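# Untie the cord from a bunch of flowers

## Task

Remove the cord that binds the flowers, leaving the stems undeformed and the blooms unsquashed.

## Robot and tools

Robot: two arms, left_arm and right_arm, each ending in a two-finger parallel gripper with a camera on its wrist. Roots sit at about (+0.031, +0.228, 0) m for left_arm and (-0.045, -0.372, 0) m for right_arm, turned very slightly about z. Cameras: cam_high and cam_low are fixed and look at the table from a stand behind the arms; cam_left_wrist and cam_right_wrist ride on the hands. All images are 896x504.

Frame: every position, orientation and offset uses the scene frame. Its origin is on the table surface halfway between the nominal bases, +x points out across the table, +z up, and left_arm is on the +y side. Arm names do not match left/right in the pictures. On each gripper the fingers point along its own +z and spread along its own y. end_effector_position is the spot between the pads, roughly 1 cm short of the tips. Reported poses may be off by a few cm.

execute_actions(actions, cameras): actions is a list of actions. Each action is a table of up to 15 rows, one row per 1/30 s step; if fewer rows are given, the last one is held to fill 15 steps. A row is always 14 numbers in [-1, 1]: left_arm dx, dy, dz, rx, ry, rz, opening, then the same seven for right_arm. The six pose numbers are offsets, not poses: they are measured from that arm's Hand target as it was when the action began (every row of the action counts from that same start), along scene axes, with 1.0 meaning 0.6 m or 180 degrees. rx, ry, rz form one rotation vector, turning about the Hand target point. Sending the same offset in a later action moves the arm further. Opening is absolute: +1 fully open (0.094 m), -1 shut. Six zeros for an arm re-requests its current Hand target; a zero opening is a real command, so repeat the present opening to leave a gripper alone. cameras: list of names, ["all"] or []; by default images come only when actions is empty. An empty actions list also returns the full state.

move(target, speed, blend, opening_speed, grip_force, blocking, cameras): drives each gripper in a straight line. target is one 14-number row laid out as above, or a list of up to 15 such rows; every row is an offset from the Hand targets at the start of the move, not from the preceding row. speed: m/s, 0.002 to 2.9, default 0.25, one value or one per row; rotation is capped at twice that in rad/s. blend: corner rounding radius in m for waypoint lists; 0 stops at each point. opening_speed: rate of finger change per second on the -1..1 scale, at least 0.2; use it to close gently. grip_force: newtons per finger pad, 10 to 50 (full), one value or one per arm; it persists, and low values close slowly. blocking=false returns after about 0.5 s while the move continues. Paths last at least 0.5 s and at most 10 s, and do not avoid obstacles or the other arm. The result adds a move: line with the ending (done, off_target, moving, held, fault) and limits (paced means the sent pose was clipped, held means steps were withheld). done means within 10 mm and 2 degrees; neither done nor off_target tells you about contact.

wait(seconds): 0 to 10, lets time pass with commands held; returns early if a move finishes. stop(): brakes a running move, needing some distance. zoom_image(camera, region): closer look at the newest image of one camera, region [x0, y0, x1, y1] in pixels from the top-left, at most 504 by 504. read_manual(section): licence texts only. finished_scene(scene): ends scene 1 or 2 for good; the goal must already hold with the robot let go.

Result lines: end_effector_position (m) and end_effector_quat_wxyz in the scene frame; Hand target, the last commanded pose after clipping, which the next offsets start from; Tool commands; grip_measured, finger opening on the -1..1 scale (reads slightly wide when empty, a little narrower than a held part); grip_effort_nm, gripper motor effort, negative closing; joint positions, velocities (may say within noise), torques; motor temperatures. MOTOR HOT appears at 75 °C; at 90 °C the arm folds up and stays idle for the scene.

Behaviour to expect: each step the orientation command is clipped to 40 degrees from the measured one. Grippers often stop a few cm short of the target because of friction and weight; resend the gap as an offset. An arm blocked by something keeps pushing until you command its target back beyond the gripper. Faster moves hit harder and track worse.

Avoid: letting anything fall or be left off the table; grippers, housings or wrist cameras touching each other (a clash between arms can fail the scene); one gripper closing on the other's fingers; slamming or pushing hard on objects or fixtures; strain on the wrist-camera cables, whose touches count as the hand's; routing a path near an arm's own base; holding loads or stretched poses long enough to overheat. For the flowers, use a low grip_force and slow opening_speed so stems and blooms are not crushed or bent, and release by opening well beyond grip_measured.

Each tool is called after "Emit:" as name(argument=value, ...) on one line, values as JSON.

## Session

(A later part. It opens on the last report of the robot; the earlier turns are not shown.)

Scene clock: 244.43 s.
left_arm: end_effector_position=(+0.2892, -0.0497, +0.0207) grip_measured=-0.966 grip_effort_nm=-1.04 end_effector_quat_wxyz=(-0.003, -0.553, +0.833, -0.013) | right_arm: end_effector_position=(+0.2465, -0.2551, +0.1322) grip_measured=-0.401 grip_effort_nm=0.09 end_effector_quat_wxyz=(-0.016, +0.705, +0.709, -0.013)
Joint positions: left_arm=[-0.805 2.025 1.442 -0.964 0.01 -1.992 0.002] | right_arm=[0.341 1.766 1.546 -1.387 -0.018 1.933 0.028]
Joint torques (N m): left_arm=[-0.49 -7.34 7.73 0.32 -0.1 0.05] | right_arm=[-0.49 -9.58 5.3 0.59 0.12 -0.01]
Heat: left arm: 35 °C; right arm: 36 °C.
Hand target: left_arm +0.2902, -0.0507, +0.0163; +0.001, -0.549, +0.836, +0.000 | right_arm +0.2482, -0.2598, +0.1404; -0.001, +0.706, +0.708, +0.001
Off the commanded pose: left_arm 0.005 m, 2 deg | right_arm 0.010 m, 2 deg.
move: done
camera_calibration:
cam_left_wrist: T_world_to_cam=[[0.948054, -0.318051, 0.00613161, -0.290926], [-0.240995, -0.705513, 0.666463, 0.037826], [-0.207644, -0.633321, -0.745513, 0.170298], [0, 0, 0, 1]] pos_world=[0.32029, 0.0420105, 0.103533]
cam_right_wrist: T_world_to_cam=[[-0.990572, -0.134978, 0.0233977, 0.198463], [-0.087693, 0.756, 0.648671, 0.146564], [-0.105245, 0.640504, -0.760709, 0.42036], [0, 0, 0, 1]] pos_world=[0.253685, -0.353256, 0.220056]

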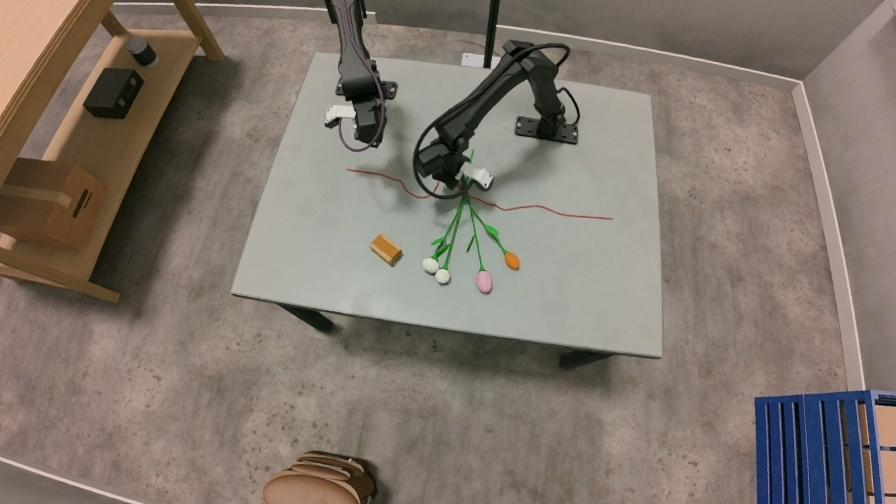

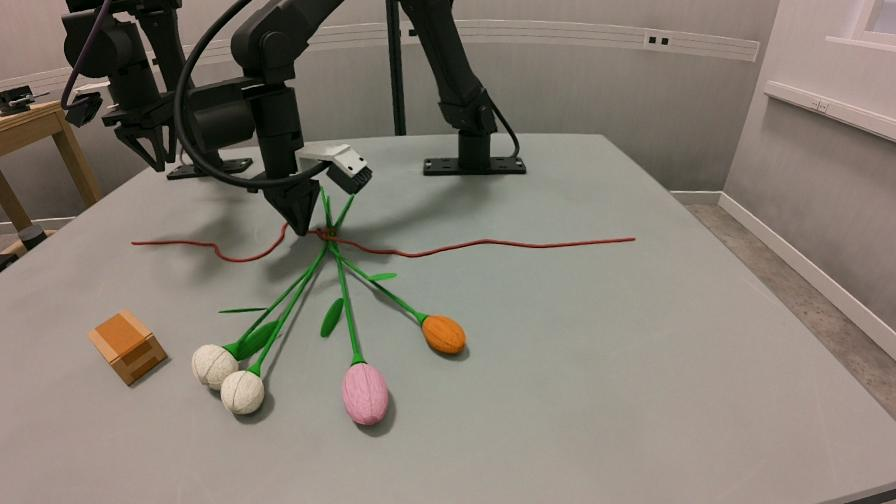

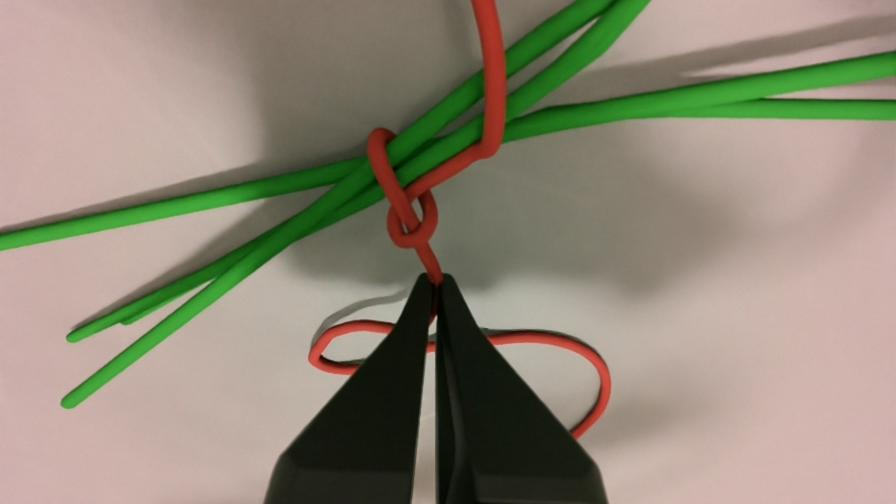

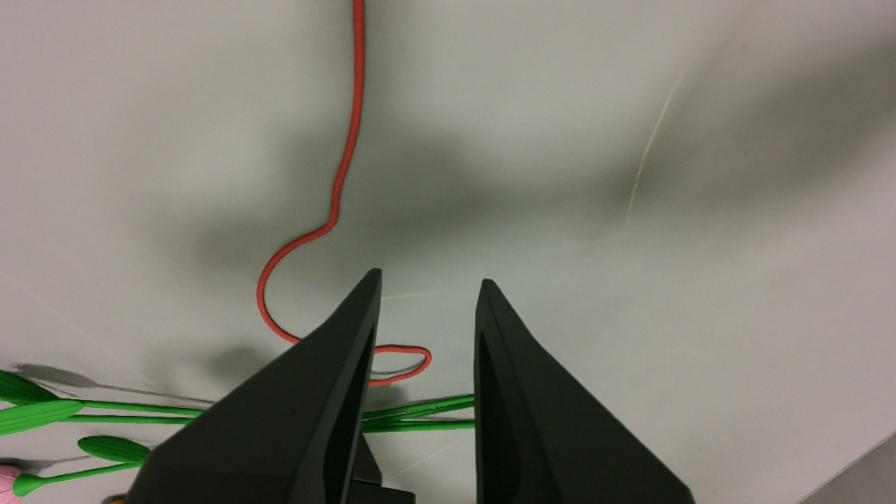

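Emit:
move(target=[[0,0,0,0,0,0,-0.5,0,0,0,0,0,0,-0.4],[0,-0.01,0.18,0,0,0,-0.5,0,0,0,0,0,0,-0.4],[0.155,0.07,0.18,0,0,-0.37,0.2,0.05,0.2,0,0,0,0,-0.4]], speed=[0.1,0.1,0.12], cameras=["all"])

Scene clock: 260.97 s.
left_arm: end_effector_position=(+0.3778, -0.0098, +0.1303) grip_measured=+0.198 grip_effort_nm=0.07 end_effector_quat_wxyz=(+0.005, -0.001, +1.000, -0.009) | right_arm: end_effector_position=(+0.2800, -0.1419, +0.1373) grip_measured=-0.401 grip_effort_nm=0.08 end_effector_quat_wxyz=(-0.016, +0.677, +0.736, +0.011)
Joint positions: left_arm=[-0.585 2.165 2.098 -1.486 0.01 -0.599 0.056] | right_arm=[0.571 2.067 1.973 -1.464 -0.035 2.086 0.028]
Joint torques (N m): left_arm=[0.57 -8.35 7.98 0.42 -0.07 0.04] | right_arm=[0.65 -8.23 8.77 0.28 -0.05 0.08]
Heat: left arm: 37 °C; right arm: 36 °C.
Hand target: left_arm +0.3832, -0.0087, +0.1243; +0.001, +0.000, +1.000, +0.000 | right_arm +0.2782, -0.1399, +0.1403; -0.001, +0.706, +0.708, +0.000
Off the commanded pose: left_arm 0.008 m, 1 deg | right_arm 0.004 m, 5 deg.
joint sent to its limit (right arm) — joint 6 (wrist roll), upper limit. The joint targets are off in orientation, not in position.
move: off_target (right_arm)
camera_calibration:
cam_left_wrist: T_world_to_cam=[[0.0752455, -0.997124, 0.00904526, -0.0402359], [-0.762276, -0.0516706, 0.645186, 0.220463], [-0.642863, -0.0554424, -0.763972, 0.46829], [0, 0, 0, 1]] pos_world=[0.472127, -0.00276562, 0.215885]
cam_right_wrist: T_world_to_cam=[[-0.977395, -0.210886, -0.015038, 0.237669], [-0.166336, 0.72311, 0.670406, 0.0749993], [-0.130505, 0.657753, -0.741842, 0.36216], [0, 0, 0, 1]] pos_world=[0.292035, -0.242323, 0.221959]

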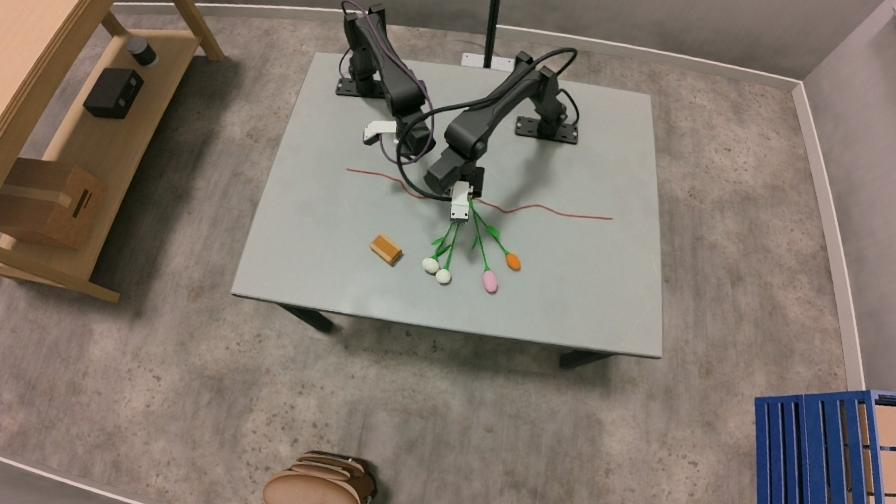

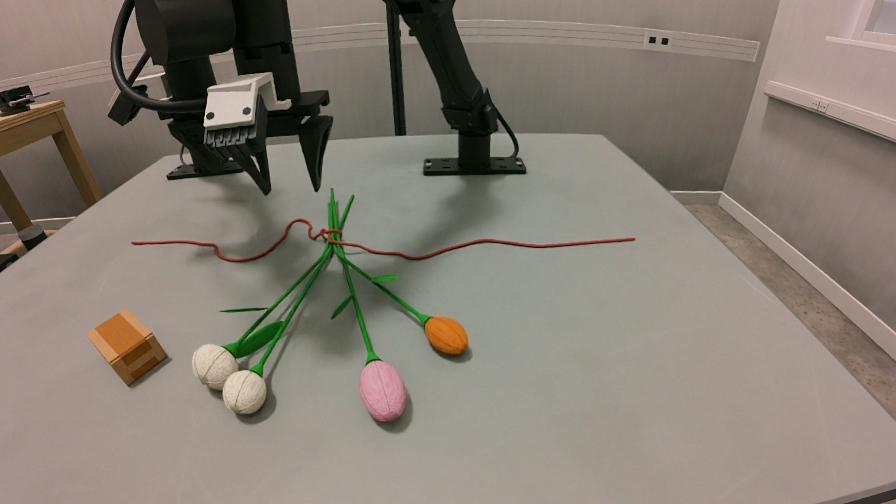

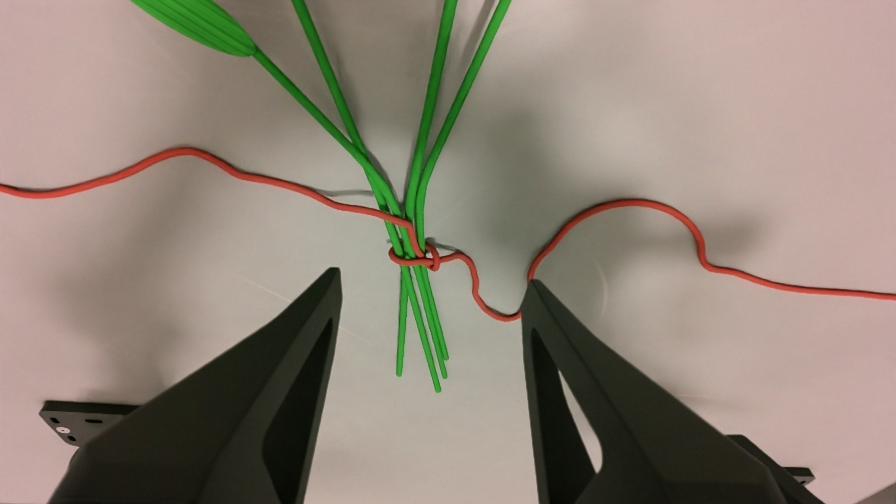

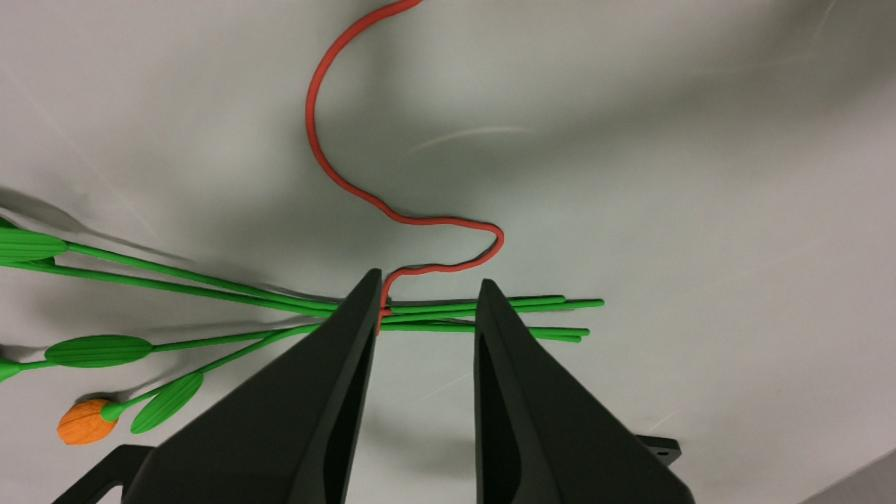

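Emit:
zoom_image(camera="cam_left_wrist", region=[340, 180, 500, 290])

Scaled by 3.150 from the camera's 896x504 image, which has a finer 1280x720 frame.

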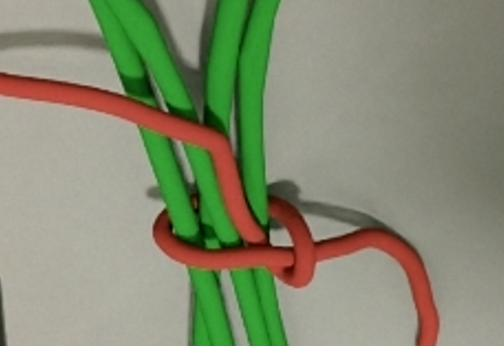

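Emit:
move(target=[[0.01,0,-0.197,0,0,0,-0.4,0,0,0,0,0,0,-0.4],[0.01,0,-0.197,0,0,0,-0.9,0,0,0,0,0,0,-0.4]], speed=0.06, grip_force=[12,50], cameras=["cam_left_wrist","cam_low"])

Scene clock: 276.30 s.
left_arm: end_effector_position=(+0.3894, -0.0139, +0.0228) grip_measured=-0.898 grip_effort_nm=-0.10 end_effector_quat_wxyz=(+0.010, -0.001, +1.000, -0.013) | right_arm: end_effector_position=(+0.2793, -0.1422, +0.1373) grip_measured=-0.401 grip_effort_nm=0.09 end_effector_quat_wxyz=(-0.016, +0.677, +0.736, +0.009)
Joint positions: left_arm=[-0.577 2.217 1.752 -1.075 0.01 -0.593 0.005] | right_arm=[0.571 2.067 1.973 -1.467 -0.036 2.086 0.028]
Joint torques (N m): left_arm=[0.61 -8.83 4.56 0.71 -0.1 0.04] | right_arm=[0.58 -8.23 8.77 0.3 -0.05 0.09]
Heat: left arm: 37 °C; right arm: 36 °C.
Hand target: left_arm +0.3893, -0.0087, +0.0061; +0.001, +0.000, +1.000, +0.000 | right_arm +0.2782, -0.1399, +0.1403; +0.000, +0.706, +0.708, +0.000
Off the commanded pose: left_arm 0.017 m, 2 deg | right_arm 0.004 m, 5 deg.
joint sent to its limit (right arm) — joint 6 (wrist roll), upper limit. The joint targets are off in orientation, not in position.
grip_force (N): 12, 50
move: off_target (left_arm, right_arm); target 2's new opening was sent with left_arm's hand 0.017 m and 2 deg from that target
camera_calibration:
cam_left_wrist: T_world_to_cam=[[0.0758415, -0.996976, 0.0169429, -0.0446294], [-0.769236, -0.0476885, 0.637183, 0.301434], [-0.634448, -0.0613579, -0.770526, 0.390095], [0, 0, 0, 1]] pos_world=[0.482754, -0.00618404, 0.109267]
Images, in order (width x height): cam_low 896x504, cam_left_wrist 896x504.

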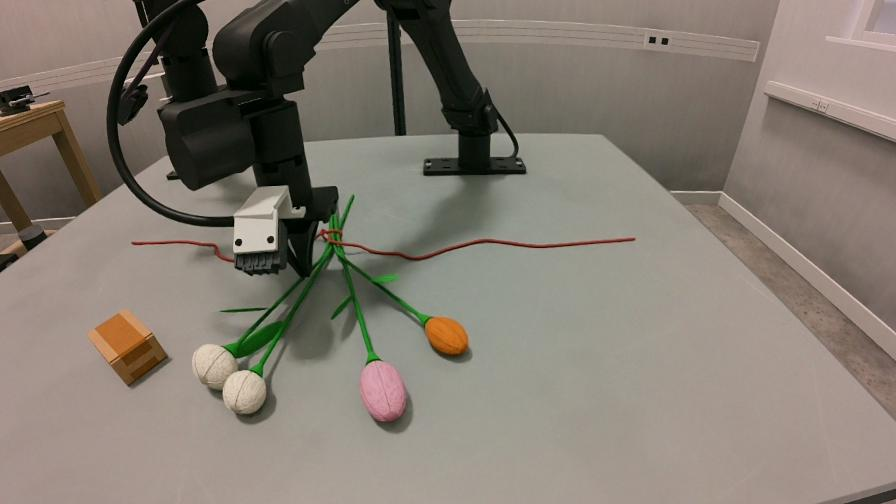

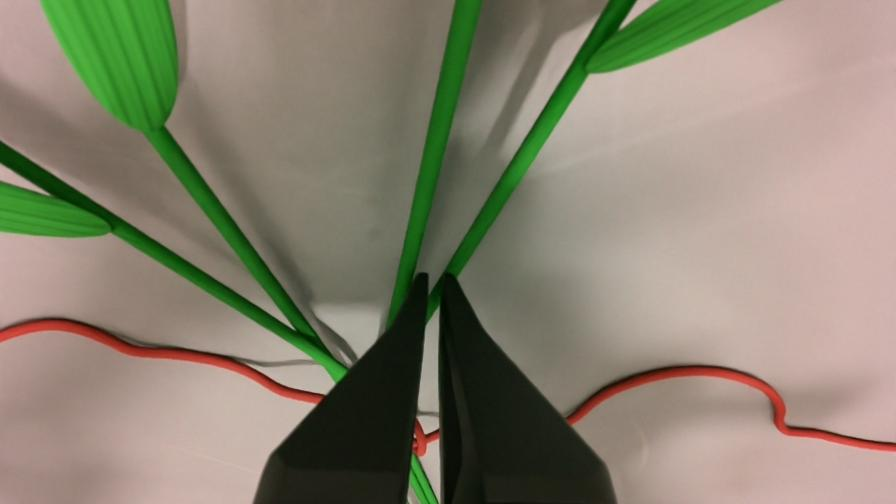

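Emit:
move(target=[[0,0.012,0.01,0,0,0,-0.3,0,0,0,0,0,0,-0.4],[0,0.012,0.01,0,0,0,-0.3,0,0,0,0,0,0,-0.4],[0,0.014,-0.022,0,0,0,-0.3,0,0,0,0,0,0,-0.4],[0,0.014,-0.022,0,0,0,-0.95,0,0,0,0,0,0,-0.4]], speed=0.05, cameras=["cam_left_wrist"])

Scene clock: 283.57 s.
left_arm: end_effector_position=(+0.3915, -0.0032, +0.0097) grip_measured=-0.798 grip_effort_nm=-0.29 end_effector_quat_wxyz=(+0.012, +0.003, +1.000, -0.007) | right_arm: end_effector_position=(+0.2792, -0.1421, +0.1373) grip_measured=-0.401 grip_effort_nm=0.09 end_effector_quat_wxyz=(-0.017, +0.677, +0.736, +0.009)
Joint positions: left_arm=[-0.558 2.217 1.699 -1.025 0 -0.567 0.01] | right_arm=[0.571 2.067 1.973 -1.467 -0.037 2.086 0.028]
Joint torques (N m): left_arm=[0.25 -9.02 4.12 0.78 0.03 -0.05] | right_arm=[0.62 -8.18 8.75 0.3 -0.04 0.08]
Heat: left arm: 36 °C; right arm: 36 °C.
Hand target: left_arm +0.3892, -0.0003, -0.0071; +0.001, +0.000, +1.000, +0.000 | right_arm +0.2782, -0.1398, +0.1403; -0.001, +0.706, +0.708, +0.000
Off the commanded pose: left_arm 0.017 m, 2 deg | right_arm 0.004 m, 5 deg.
joint sent to its limit (right arm) — joint 6 (wrist roll), upper limit. The joint targets are off in orientation, not in position.
grip_force (N): 12, 50
move: off_target (left_arm, right_arm); target 4's new opening was sent with left_arm's hand 0.018 m and 1 deg from that target
camera_calibration:
cam_left_wrist: T_world_to_cam=[[0.0692997, -0.997577, 0.00611012, -0.031224], [-0.771969, -0.0497457, 0.633711, 0.31296], [-0.631871, -0.0486328, -0.773546, 0.381097], [0, 0, 0, 1]] pos_world=[0.484563, 0.00295379, 0.0966607]
Images, in order (width x height): cam_left_wrist 896x504.

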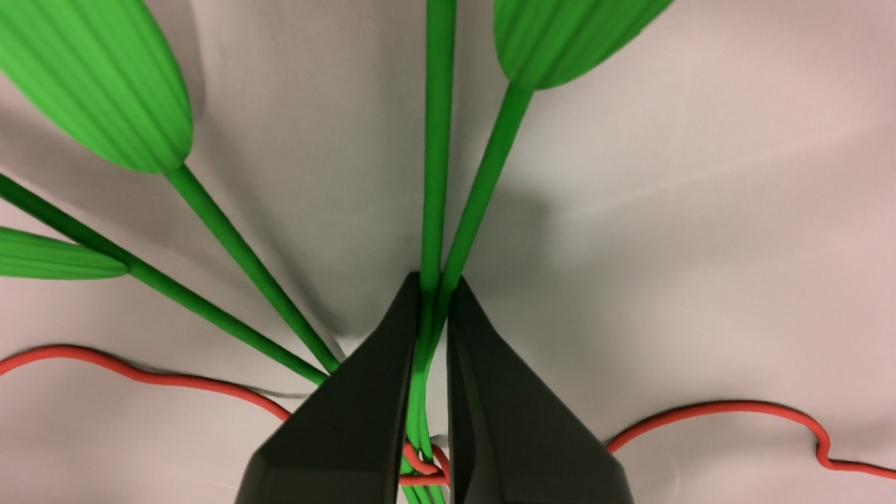

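Emit:
move(target=[[0,0,0.01,0,0,0,-0.95,0,0.165,-0.12,0,0,0,-0.4],[0,0,0.01,0,0,0,-0.95,0,0.178,-0.19,0,0,0,-0.4]], speed=0.08, cameras=["all"])

Scene clock: 286.27 s.
left_arm: end_effector_position=(+0.3916, -0.0030, +0.0097) grip_measured=-0.803 grip_effort_nm=-0.34 end_effector_quat_wxyz=(+0.012, +0.003, +1.000, -0.007) | right_arm: end_effector_position=(+0.2716, -0.1073, +0.1081) grip_measured=-0.401 grip_effort_nm=0.09 end_effector_quat_wxyz=(-0.034, +0.652, +0.758, -0.007)
Joint positions: left_arm=[-0.558 2.217 1.699 -1.025 -0.001 -0.566 0.009] | right_arm=[0.639 2.166 2.009 -1.44 -0.064 2.086 0.028]
Joint torques (N m): left_arm=[0.28 -9.16 4.56 0.69 0.02 -0.04] | right_arm=[-0.12 -10.04 5.94 0.46 -0.05 -0.01]
Heat: left arm: 36 °C; right arm: 36 °C.
Hand target: left_arm +0.3890, -0.0002, -0.0040; +0.001, +0.000, +1.000, +0.000 (not the last commanded pose) | right_arm +0.2717, -0.1089, +0.1089; -0.033, +0.653, +0.757, -0.008 (not the last commanded pose)
Off the commanded pose: left_arm 0.011 m, 2 deg | right_arm 0.111 m, 9 deg.
grip_force (N): 12, 50
move: held (right_arm; a check stopped the path), off_target (left_arm; braked when a check withheld steps of right_arm); path passed 0 of 2 targets; limits=held
pose unreachable (right arm): on one or more control steps of this call, first in action 0 (counted from 0), this arm could not follow its commanded pose, so it was not sent that pose on those steps. It may still have moved: this result reports where it is.
cause: moving toward the commanded pose would bring a part of the arm too close to another arm (this arm's wrist (the part past joint 4) and the left arm's wrist (the part past joint 4), 17 mm apart when this arm was first held).
camera_calibration:
cam_left_wrist: T_world_to_cam=[[0.0681517, -0.99766, 0.00553249, -0.0306158], [-0.772317, -0.0492461, 0.633326, 0.313179], [-0.631571, -0.0474351, -0.773865, 0.38112], [0, 0, 0, 1]] pos_world=[0.484664, 0.00295716, 0.09676]
cam_right_wrist: T_world_to_cam=[[-0.960368, -0.27684, 0.0324395, 0.219557], [-0.182163, 0.711458, 0.678708, 0.0703296], [-0.210973, 0.645901, -0.733691, 0.336334], [0, 0, 0, 1]] pos_world=[0.294625, -0.206493, 0.19191]

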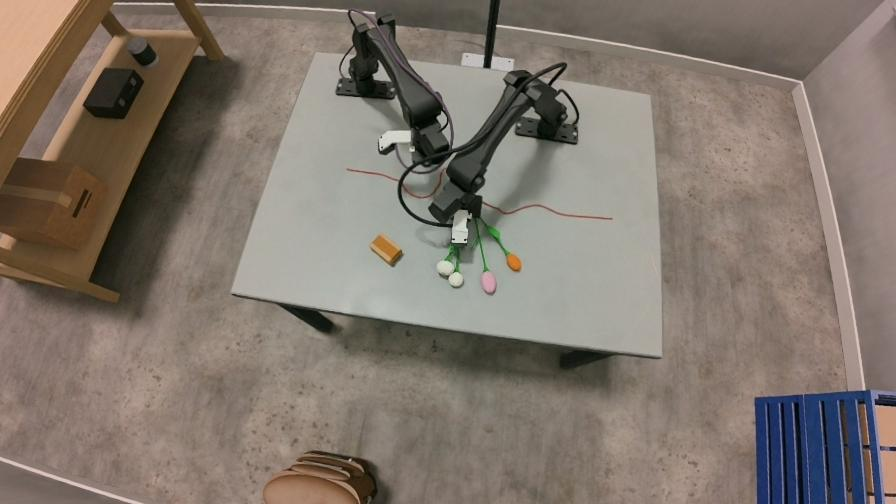

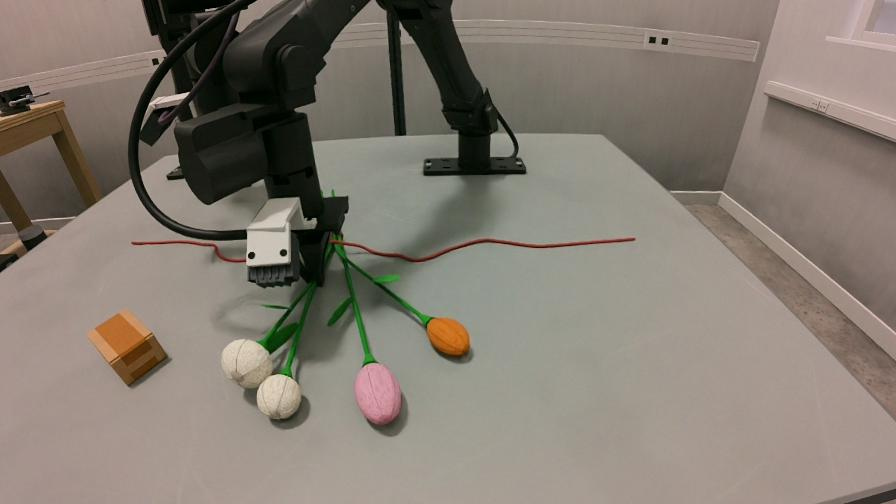

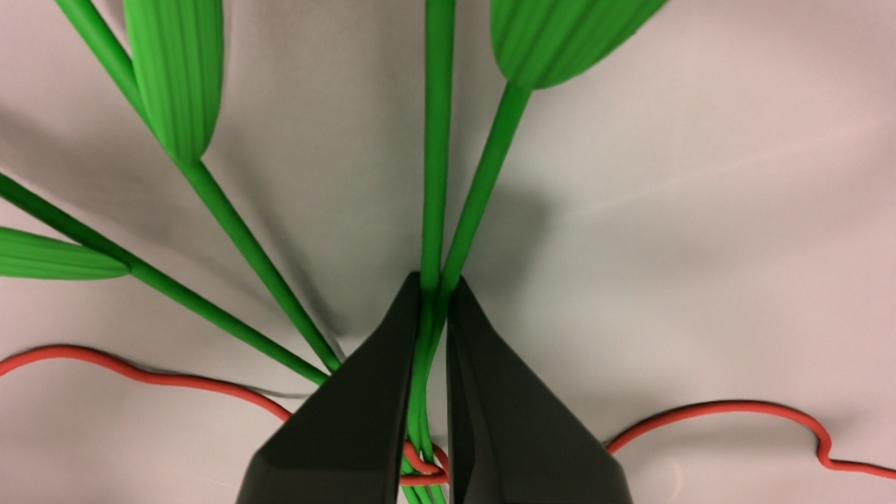

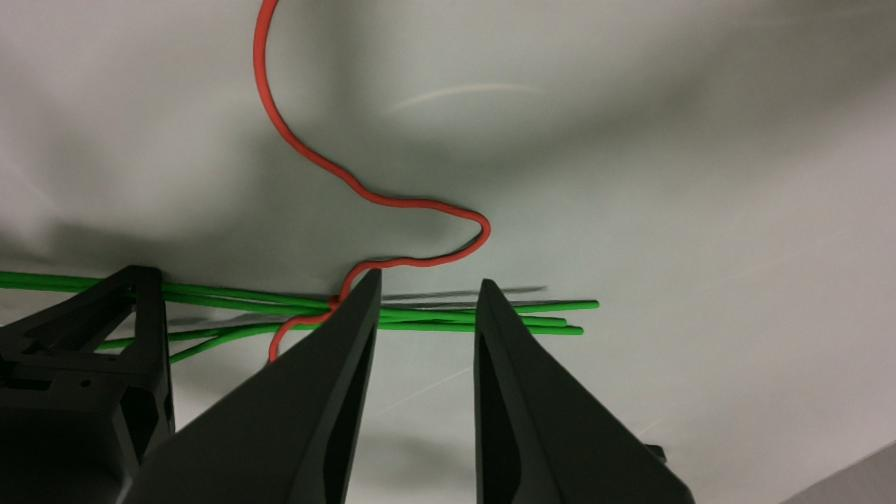

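Emit:
move(target=[[0,0,0,0,0,0,-0.95,-0.085,0,0,0,0,0,-0.3],[0,0,0,0,0,0,-0.95,-0.085,0.0765,-0.11,0,0,0,-0.3],[0,0,0,0,0,0,-0.95,-0.085,0.0765,-0.172,0,0,0,-0.3]], speed=0.07, cameras=["cam_right_wrist","cam_high"])

Scene clock: 295.70 s.
left_arm: end_effector_position=(+0.3916, -0.0030, +0.0097) grip_measured=-0.803 grip_effort_nm=-0.34 end_effector_quat_wxyz=(+0.012, +0.003, +1.000, -0.007) | right_arm: end_effector_position=(+0.2232, -0.0642, +0.0172) grip_measured=-0.301 grip_effort_nm=0.09 end_effector_quat_wxyz=(-0.063, +0.600, +0.797, -0.004)
Joint positions: left_arm=[-0.558 2.217 1.699 -1.025 -0.001 -0.565 0.009] | right_arm=[0.77 2.181 1.665 -1.079 -0.124 2.086 0.033]
Joint torques (N m): left_arm=[0.39 -9.31 4.55 0.67 -0.01 -0.08] | right_arm=[0.64 -8.39 4.4 0.8 -0.09 0.07]
Heat: left arm: 36 °C; right arm: 38 °C.
Hand target: left_arm +0.3890, -0.0002, -0.0040; +0.001, +0.000, +1.000, +0.000 | right_arm +0.2209, -0.0631, +0.0057; -0.033, +0.653, +0.757, -0.008
Off the commanded pose: left_arm 0.014 m, 2 deg | right_arm 0.012 m, 8 deg.
joint sent to its limit (right arm) — joint 6 (wrist roll), upper limit. The joint targets are off in orientation, not in position.
grip_force (N): 12, 50
move: off_target (left_arm, right_arm)
camera_calibration:
cam_right_wrist: T_world_to_cam=[[-0.914886, -0.400252, 0.052743, 0.169434], [-0.243777, 0.651848, 0.718099, 0.101704], [-0.321801, 0.644121, -0.693939, 0.255539], [0, 0, 0, 1]] pos_world=[0.262039, -0.163077, 0.0953588]
Images, in order (width x height): cam_high 896x504, cam_right_wrist 896x504.

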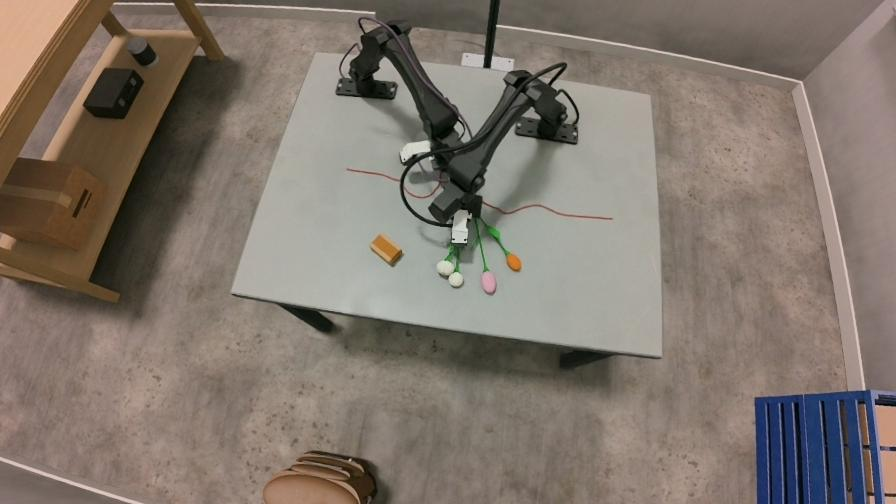

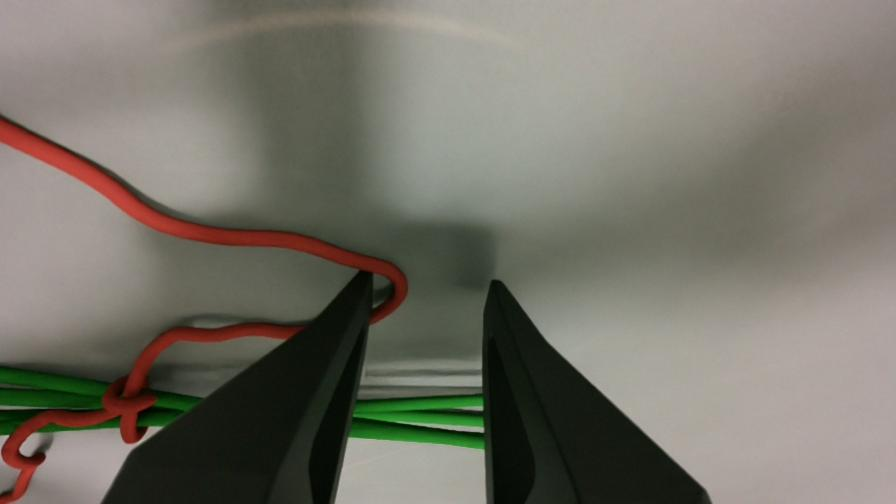

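Emit:
move(target=[[0,0,0,0,0,0,-0.95,0,0,-0.006,0,0,0,-1],[0,0,0,0,0,0,-0.95,-0.09,0.02,0.01,0,0,0,-1]], speed=0.05, cameras=["all"])

Scene clock: 300.40 s.
left_arm: end_effector_position=(+0.3916, -0.0030, +0.0097) grip_measured=-0.804 grip_effort_nm=-0.34 end_effector_quat_wxyz=(+0.012, +0.003, +1.000, -0.007) | right_arm: end_effector_position=(+0.1824, -0.0476, +0.0152) grip_measured=-0.964 grip_effort_nm=-1.02 end_effector_quat_wxyz=(-0.073, +0.562, +0.824, +0.004)
Joint positions: left_arm=[-0.558 2.217 1.699 -1.025 -0.002 -0.565 0.009] | right_arm=[0.863 2.118 1.554 -1.011 -0.147 2.086 0.002]
Joint torques (N m): left_arm=[0.29 -9.26 4.55 0.68 0.04 -0.06] | right_arm=[1.44 -9.77 3.45 0.4 -0.31 0.07]
Heat: left arm: 36 °C; right arm: 37 °C.
Hand target: left_arm +0.3890, -0.0002, -0.0040; +0.001, +0.000, +1.000, +0.000 | right_arm +0.1668, -0.0511, +0.0117; -0.033, +0.653, +0.757, -0.008
Off the commanded pose: left_arm 0.014 m, 2 deg | right_arm 0.016 m, 14 deg.
joint sent to its limit (right arm) — joint 6 (wrist roll), upper limit. The joint targets are off in orientation, not in position.
grip_force (N): 12, 50
move: off_target (left_arm, right_arm)
camera_calibration:
cam_left_wrist: T_world_to_cam=[[0.0678325, -0.997683, 0.00515541, -0.0304231], [-0.772462, -0.049248, 0.633149, 0.313268], [-0.631428, -0.0469304, -0.774013, 0.381063], [0, 0, 0, 1]] pos_world=[0.484665, 0.00295864, 0.0967597]
cam_right_wrist: T_world_to_cam=[[-0.87363, -0.484714, 0.0426963, 0.127423], [-0.29923, 0.604362, 0.738381, 0.0899249], [-0.383708, 0.632296, -0.67303, 0.240766], [0, 0, 0, 1]] pos_world=[0.230612, -0.144819, 0.0902034]

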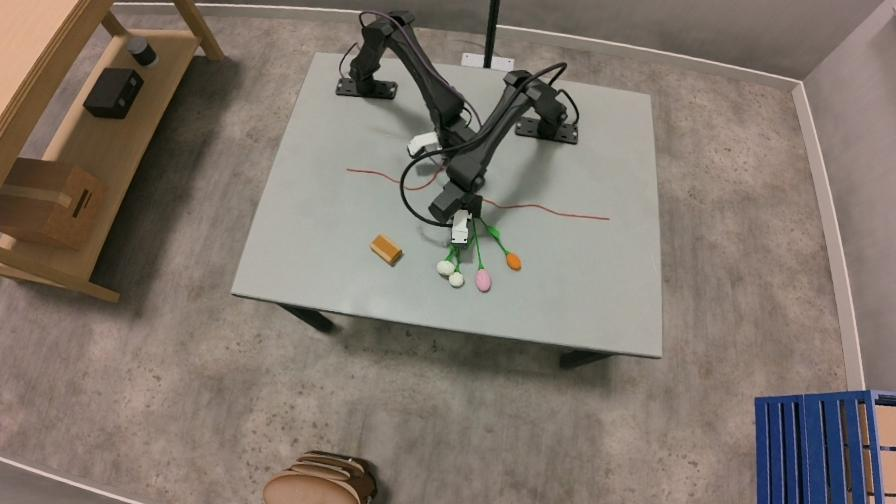

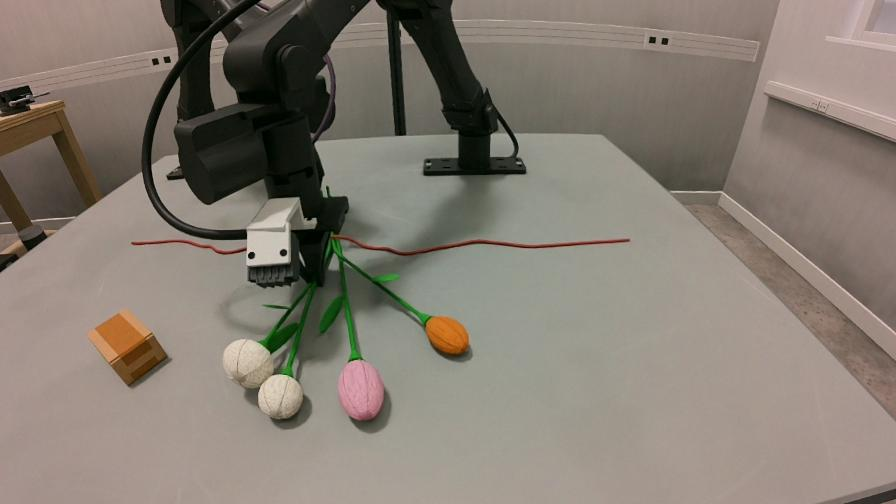

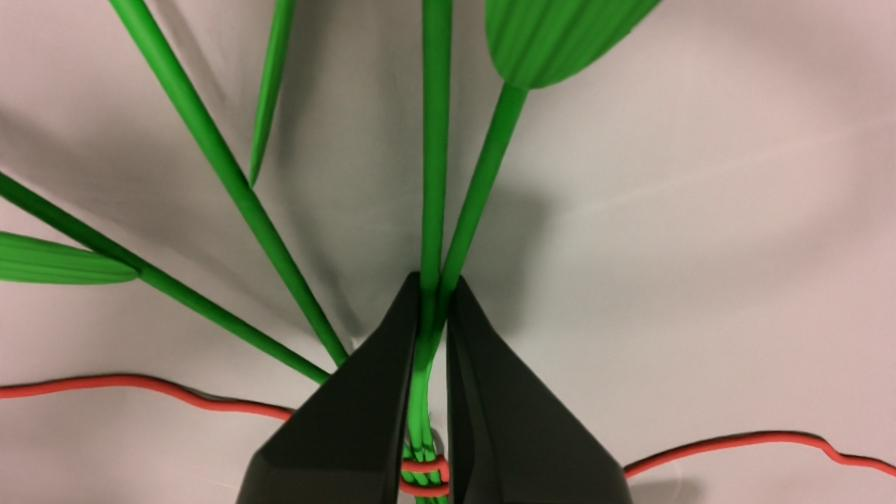

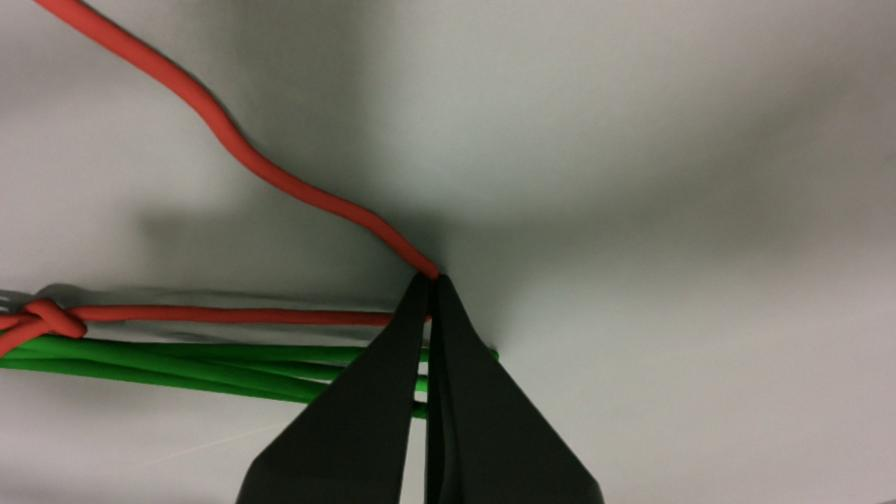

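Emit:
move(target=[0,0,0,0,0,0,-0.95,-0.09,0.0,0.01,0,0,0.05,-1], speed=0.04, cameras=["cam_low","cam_left_wrist","cam_right_wrist"])

Scene clock: 304.17 s.
left_arm: end_effector_position=(+0.3898, -0.0028, +0.0097) grip_measured=-0.808 grip_effort_nm=-0.34 end_effector_quat_wxyz=(+0.009, +0.003, +1.000, -0.007) | right_arm: end_effector_position=(+0.1314, -0.0420, +0.0152) grip_measured=-0.964 grip_effort_nm=-1.01 end_effector_quat_wxyz=(-0.068, +0.511, +0.857, +0.008)
Joint positions: left_arm=[-0.559 2.217 1.699 -1.031 0.002 -0.565 0.009] | right_arm=[0.984 2.023 1.41 -0.945 -0.137 2.088 0.002]
Joint torques (N m): left_arm=[0.35 -9.16 4.56 0.7 0 -0.06] | right_arm=[1.8 -10.15 3.73 0.14 -0.3 0.05]
Heat: left arm: 36 °C; right arm: 37 °C.
Hand target: left_arm +0.3890, -0.0002, -0.0040; +0.001, +0.000, +1.000, +0.000 | right_arm +0.1128, -0.0511, +0.0176; -0.032, +0.591, +0.806, -0.010
Off the commanded pose: left_arm 0.014 m, 1 deg | right_arm 0.021 m, 12 deg.
joint sent to its limit (right arm) — joint 6 (wrist roll), upper limit. The joint targets are off in orientation, not in position.
grip_force (N): 12, 50
move: off_target (left_arm, right_arm)
camera_calibration:
cam_left_wrist: T_world_to_cam=[[0.0673501, -0.997721, 0.00404587, -0.0298945], [-0.767819, -0.0492405, 0.638772, 0.310046], [-0.637117, -0.0461279, -0.769385, 0.381993], [0, 0, 0, 1]] pos_world=[0.483447, 0.00306098, 0.0959718]
cam_right_wrist: T_world_to_cam=[[-0.81048, -0.585284, 0.0237678, 0.0733661], [-0.381318, 0.557967, 0.737068, 0.0801364], [-0.444656, 0.588316, -0.6754, 0.223852], [0, 0, 0, 1]] pos_world=[0.189556, -0.133469, 0.0903798]
Images, in order (width x height): cam_low 896x504, cam_left_wrist 896x504, cam_right_wrist 896x504.

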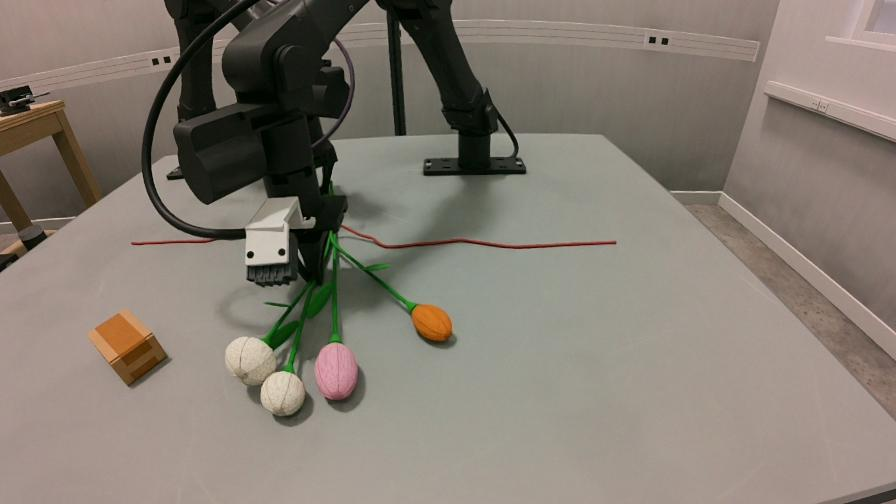

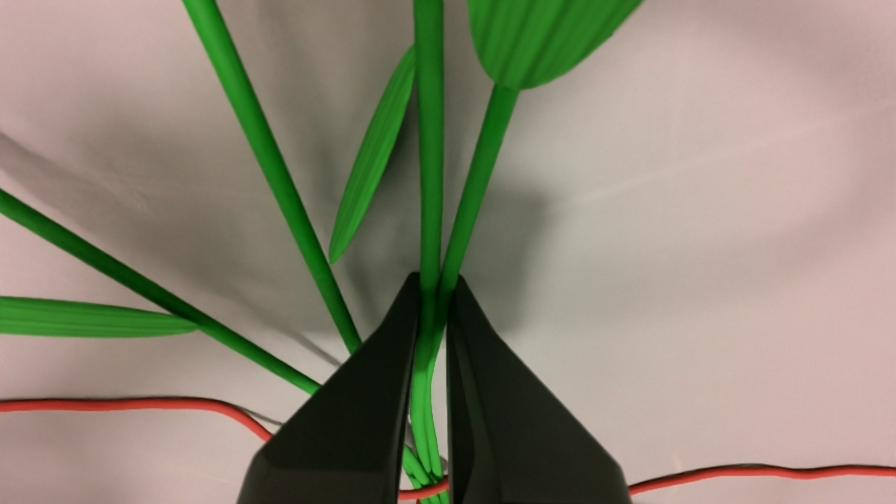

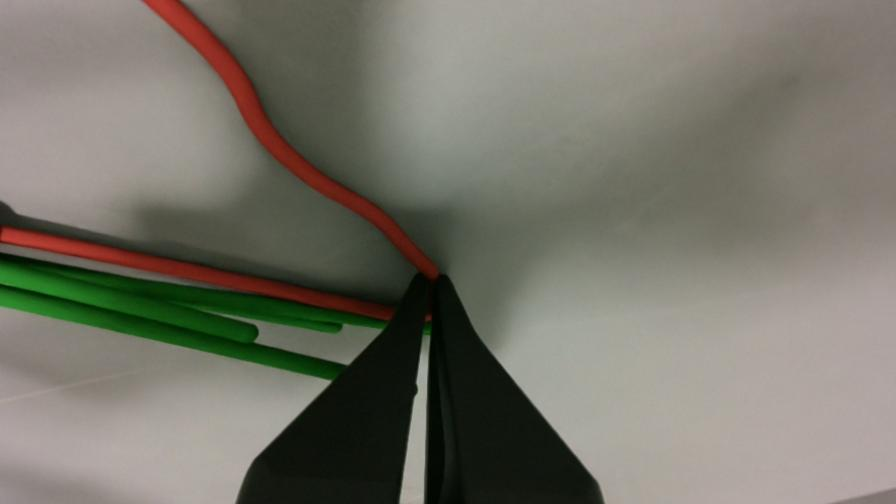

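Emit:
move(target=[0,0,0,0,0,0,-0.95,-0.09,-0.03,0.01,0,0,0.05,-1], speed=0.04, cameras=["all"])

Scene clock: 308.03 s.
left_arm: end_effector_position=(+0.3803, -0.0051, +0.0097) grip_measured=-0.810 grip_effort_nm=-0.34 end_effector_quat_wxyz=(-0.011, +0.005, +1.000, -0.012) | right_arm: end_effector_position=(+0.0859, -0.0572, +0.0163) grip_measured=-0.964 grip_effort_nm=-1.02 end_effector_quat_wxyz=(-0.046, +0.463, +0.885, +0.013)
Joint positions: left_arm=[-0.563 2.217 1.699 -1.058 0.032 -0.565 0.009] | right_arm=[1.099 1.891 1.229 -0.879 -0.09 2.091 0.002]
Joint torques (N m): left_arm=[0.75 -9.18 4.53 0.95 -0.3 -0.07] | right_arm=[2.48 -10.04 4.11 -0.14 -0.6 0.01]
Heat: left arm: 36 °C; right arm: 37 °C.
Hand target: left_arm +0.3890, -0.0002, -0.0040; +0.001, +0.000, +1.000, +0.000 | right_arm +0.0589, -0.0691, +0.0236; -0.031, +0.526, +0.850, -0.013
Off the commanded pose: left_arm 0.017 m, 2 deg | right_arm 0.030 m, 9 deg.
joint sent to its limit (right arm) — joint 6 (wrist roll), upper limit. The joint targets are off in orientation, not in position.
grip_force (N): 12, 50
move: off_target (left_arm, right_arm)
camera_calibration:
cam_left_wrist: T_world_to_cam=[[0.0637046, -0.997889, 0.0126005, -0.0302336], [-0.742477, -0.038955, 0.668738, 0.292794], [-0.666836, -0.0519573, -0.743391, 0.386955], [0, 0, 0, 1]] pos_world=[0.477354, 0.00134107, 0.0922376]
cam_right_wrist: T_world_to_cam=[[-0.741103, -0.671324, -0.00951333, 0.0172215], [-0.476553, 0.516, 0.711787, 0.0767187], [-0.472931, 0.532041, -0.702331, 0.212903], [0, 0, 0, 1]] pos_world=[0.150012, -0.141299, 0.0950846]

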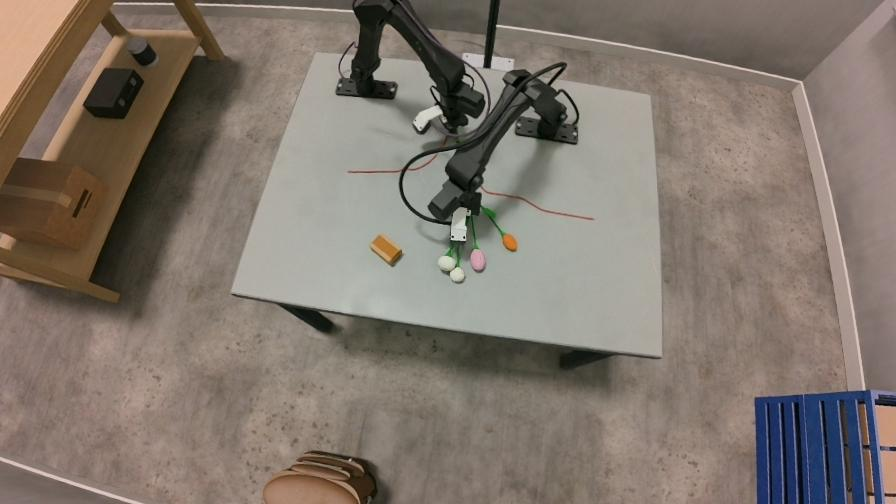

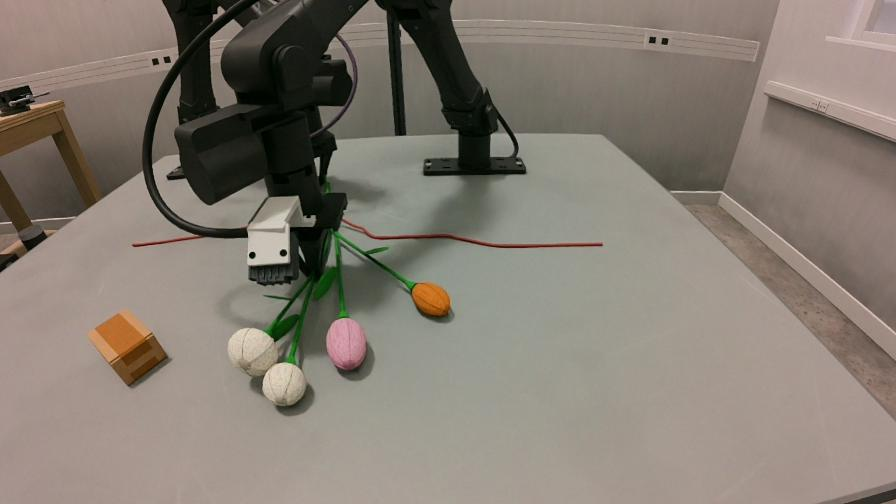

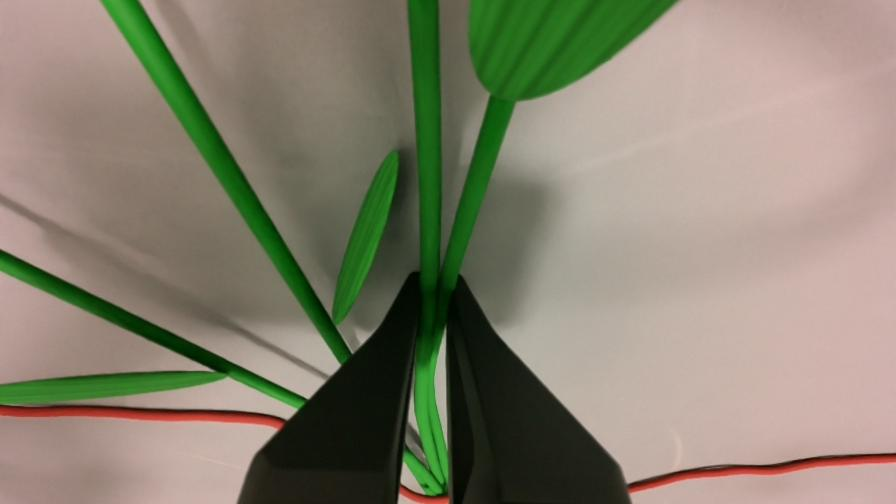

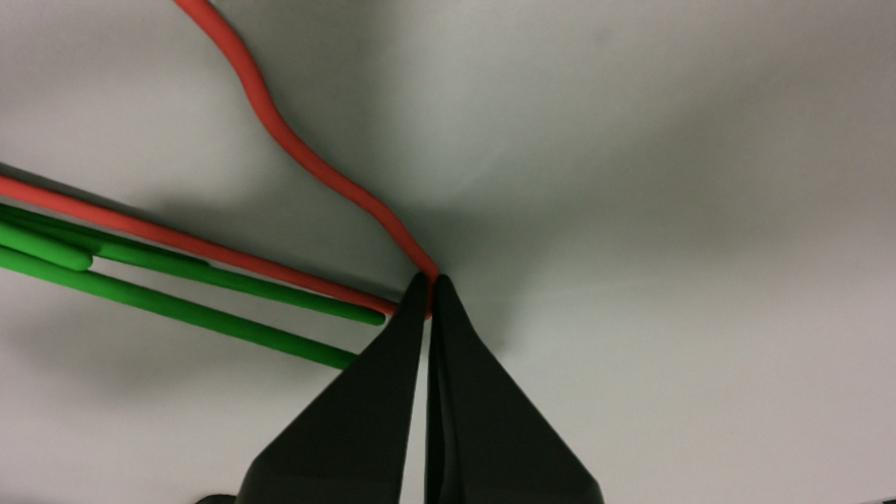

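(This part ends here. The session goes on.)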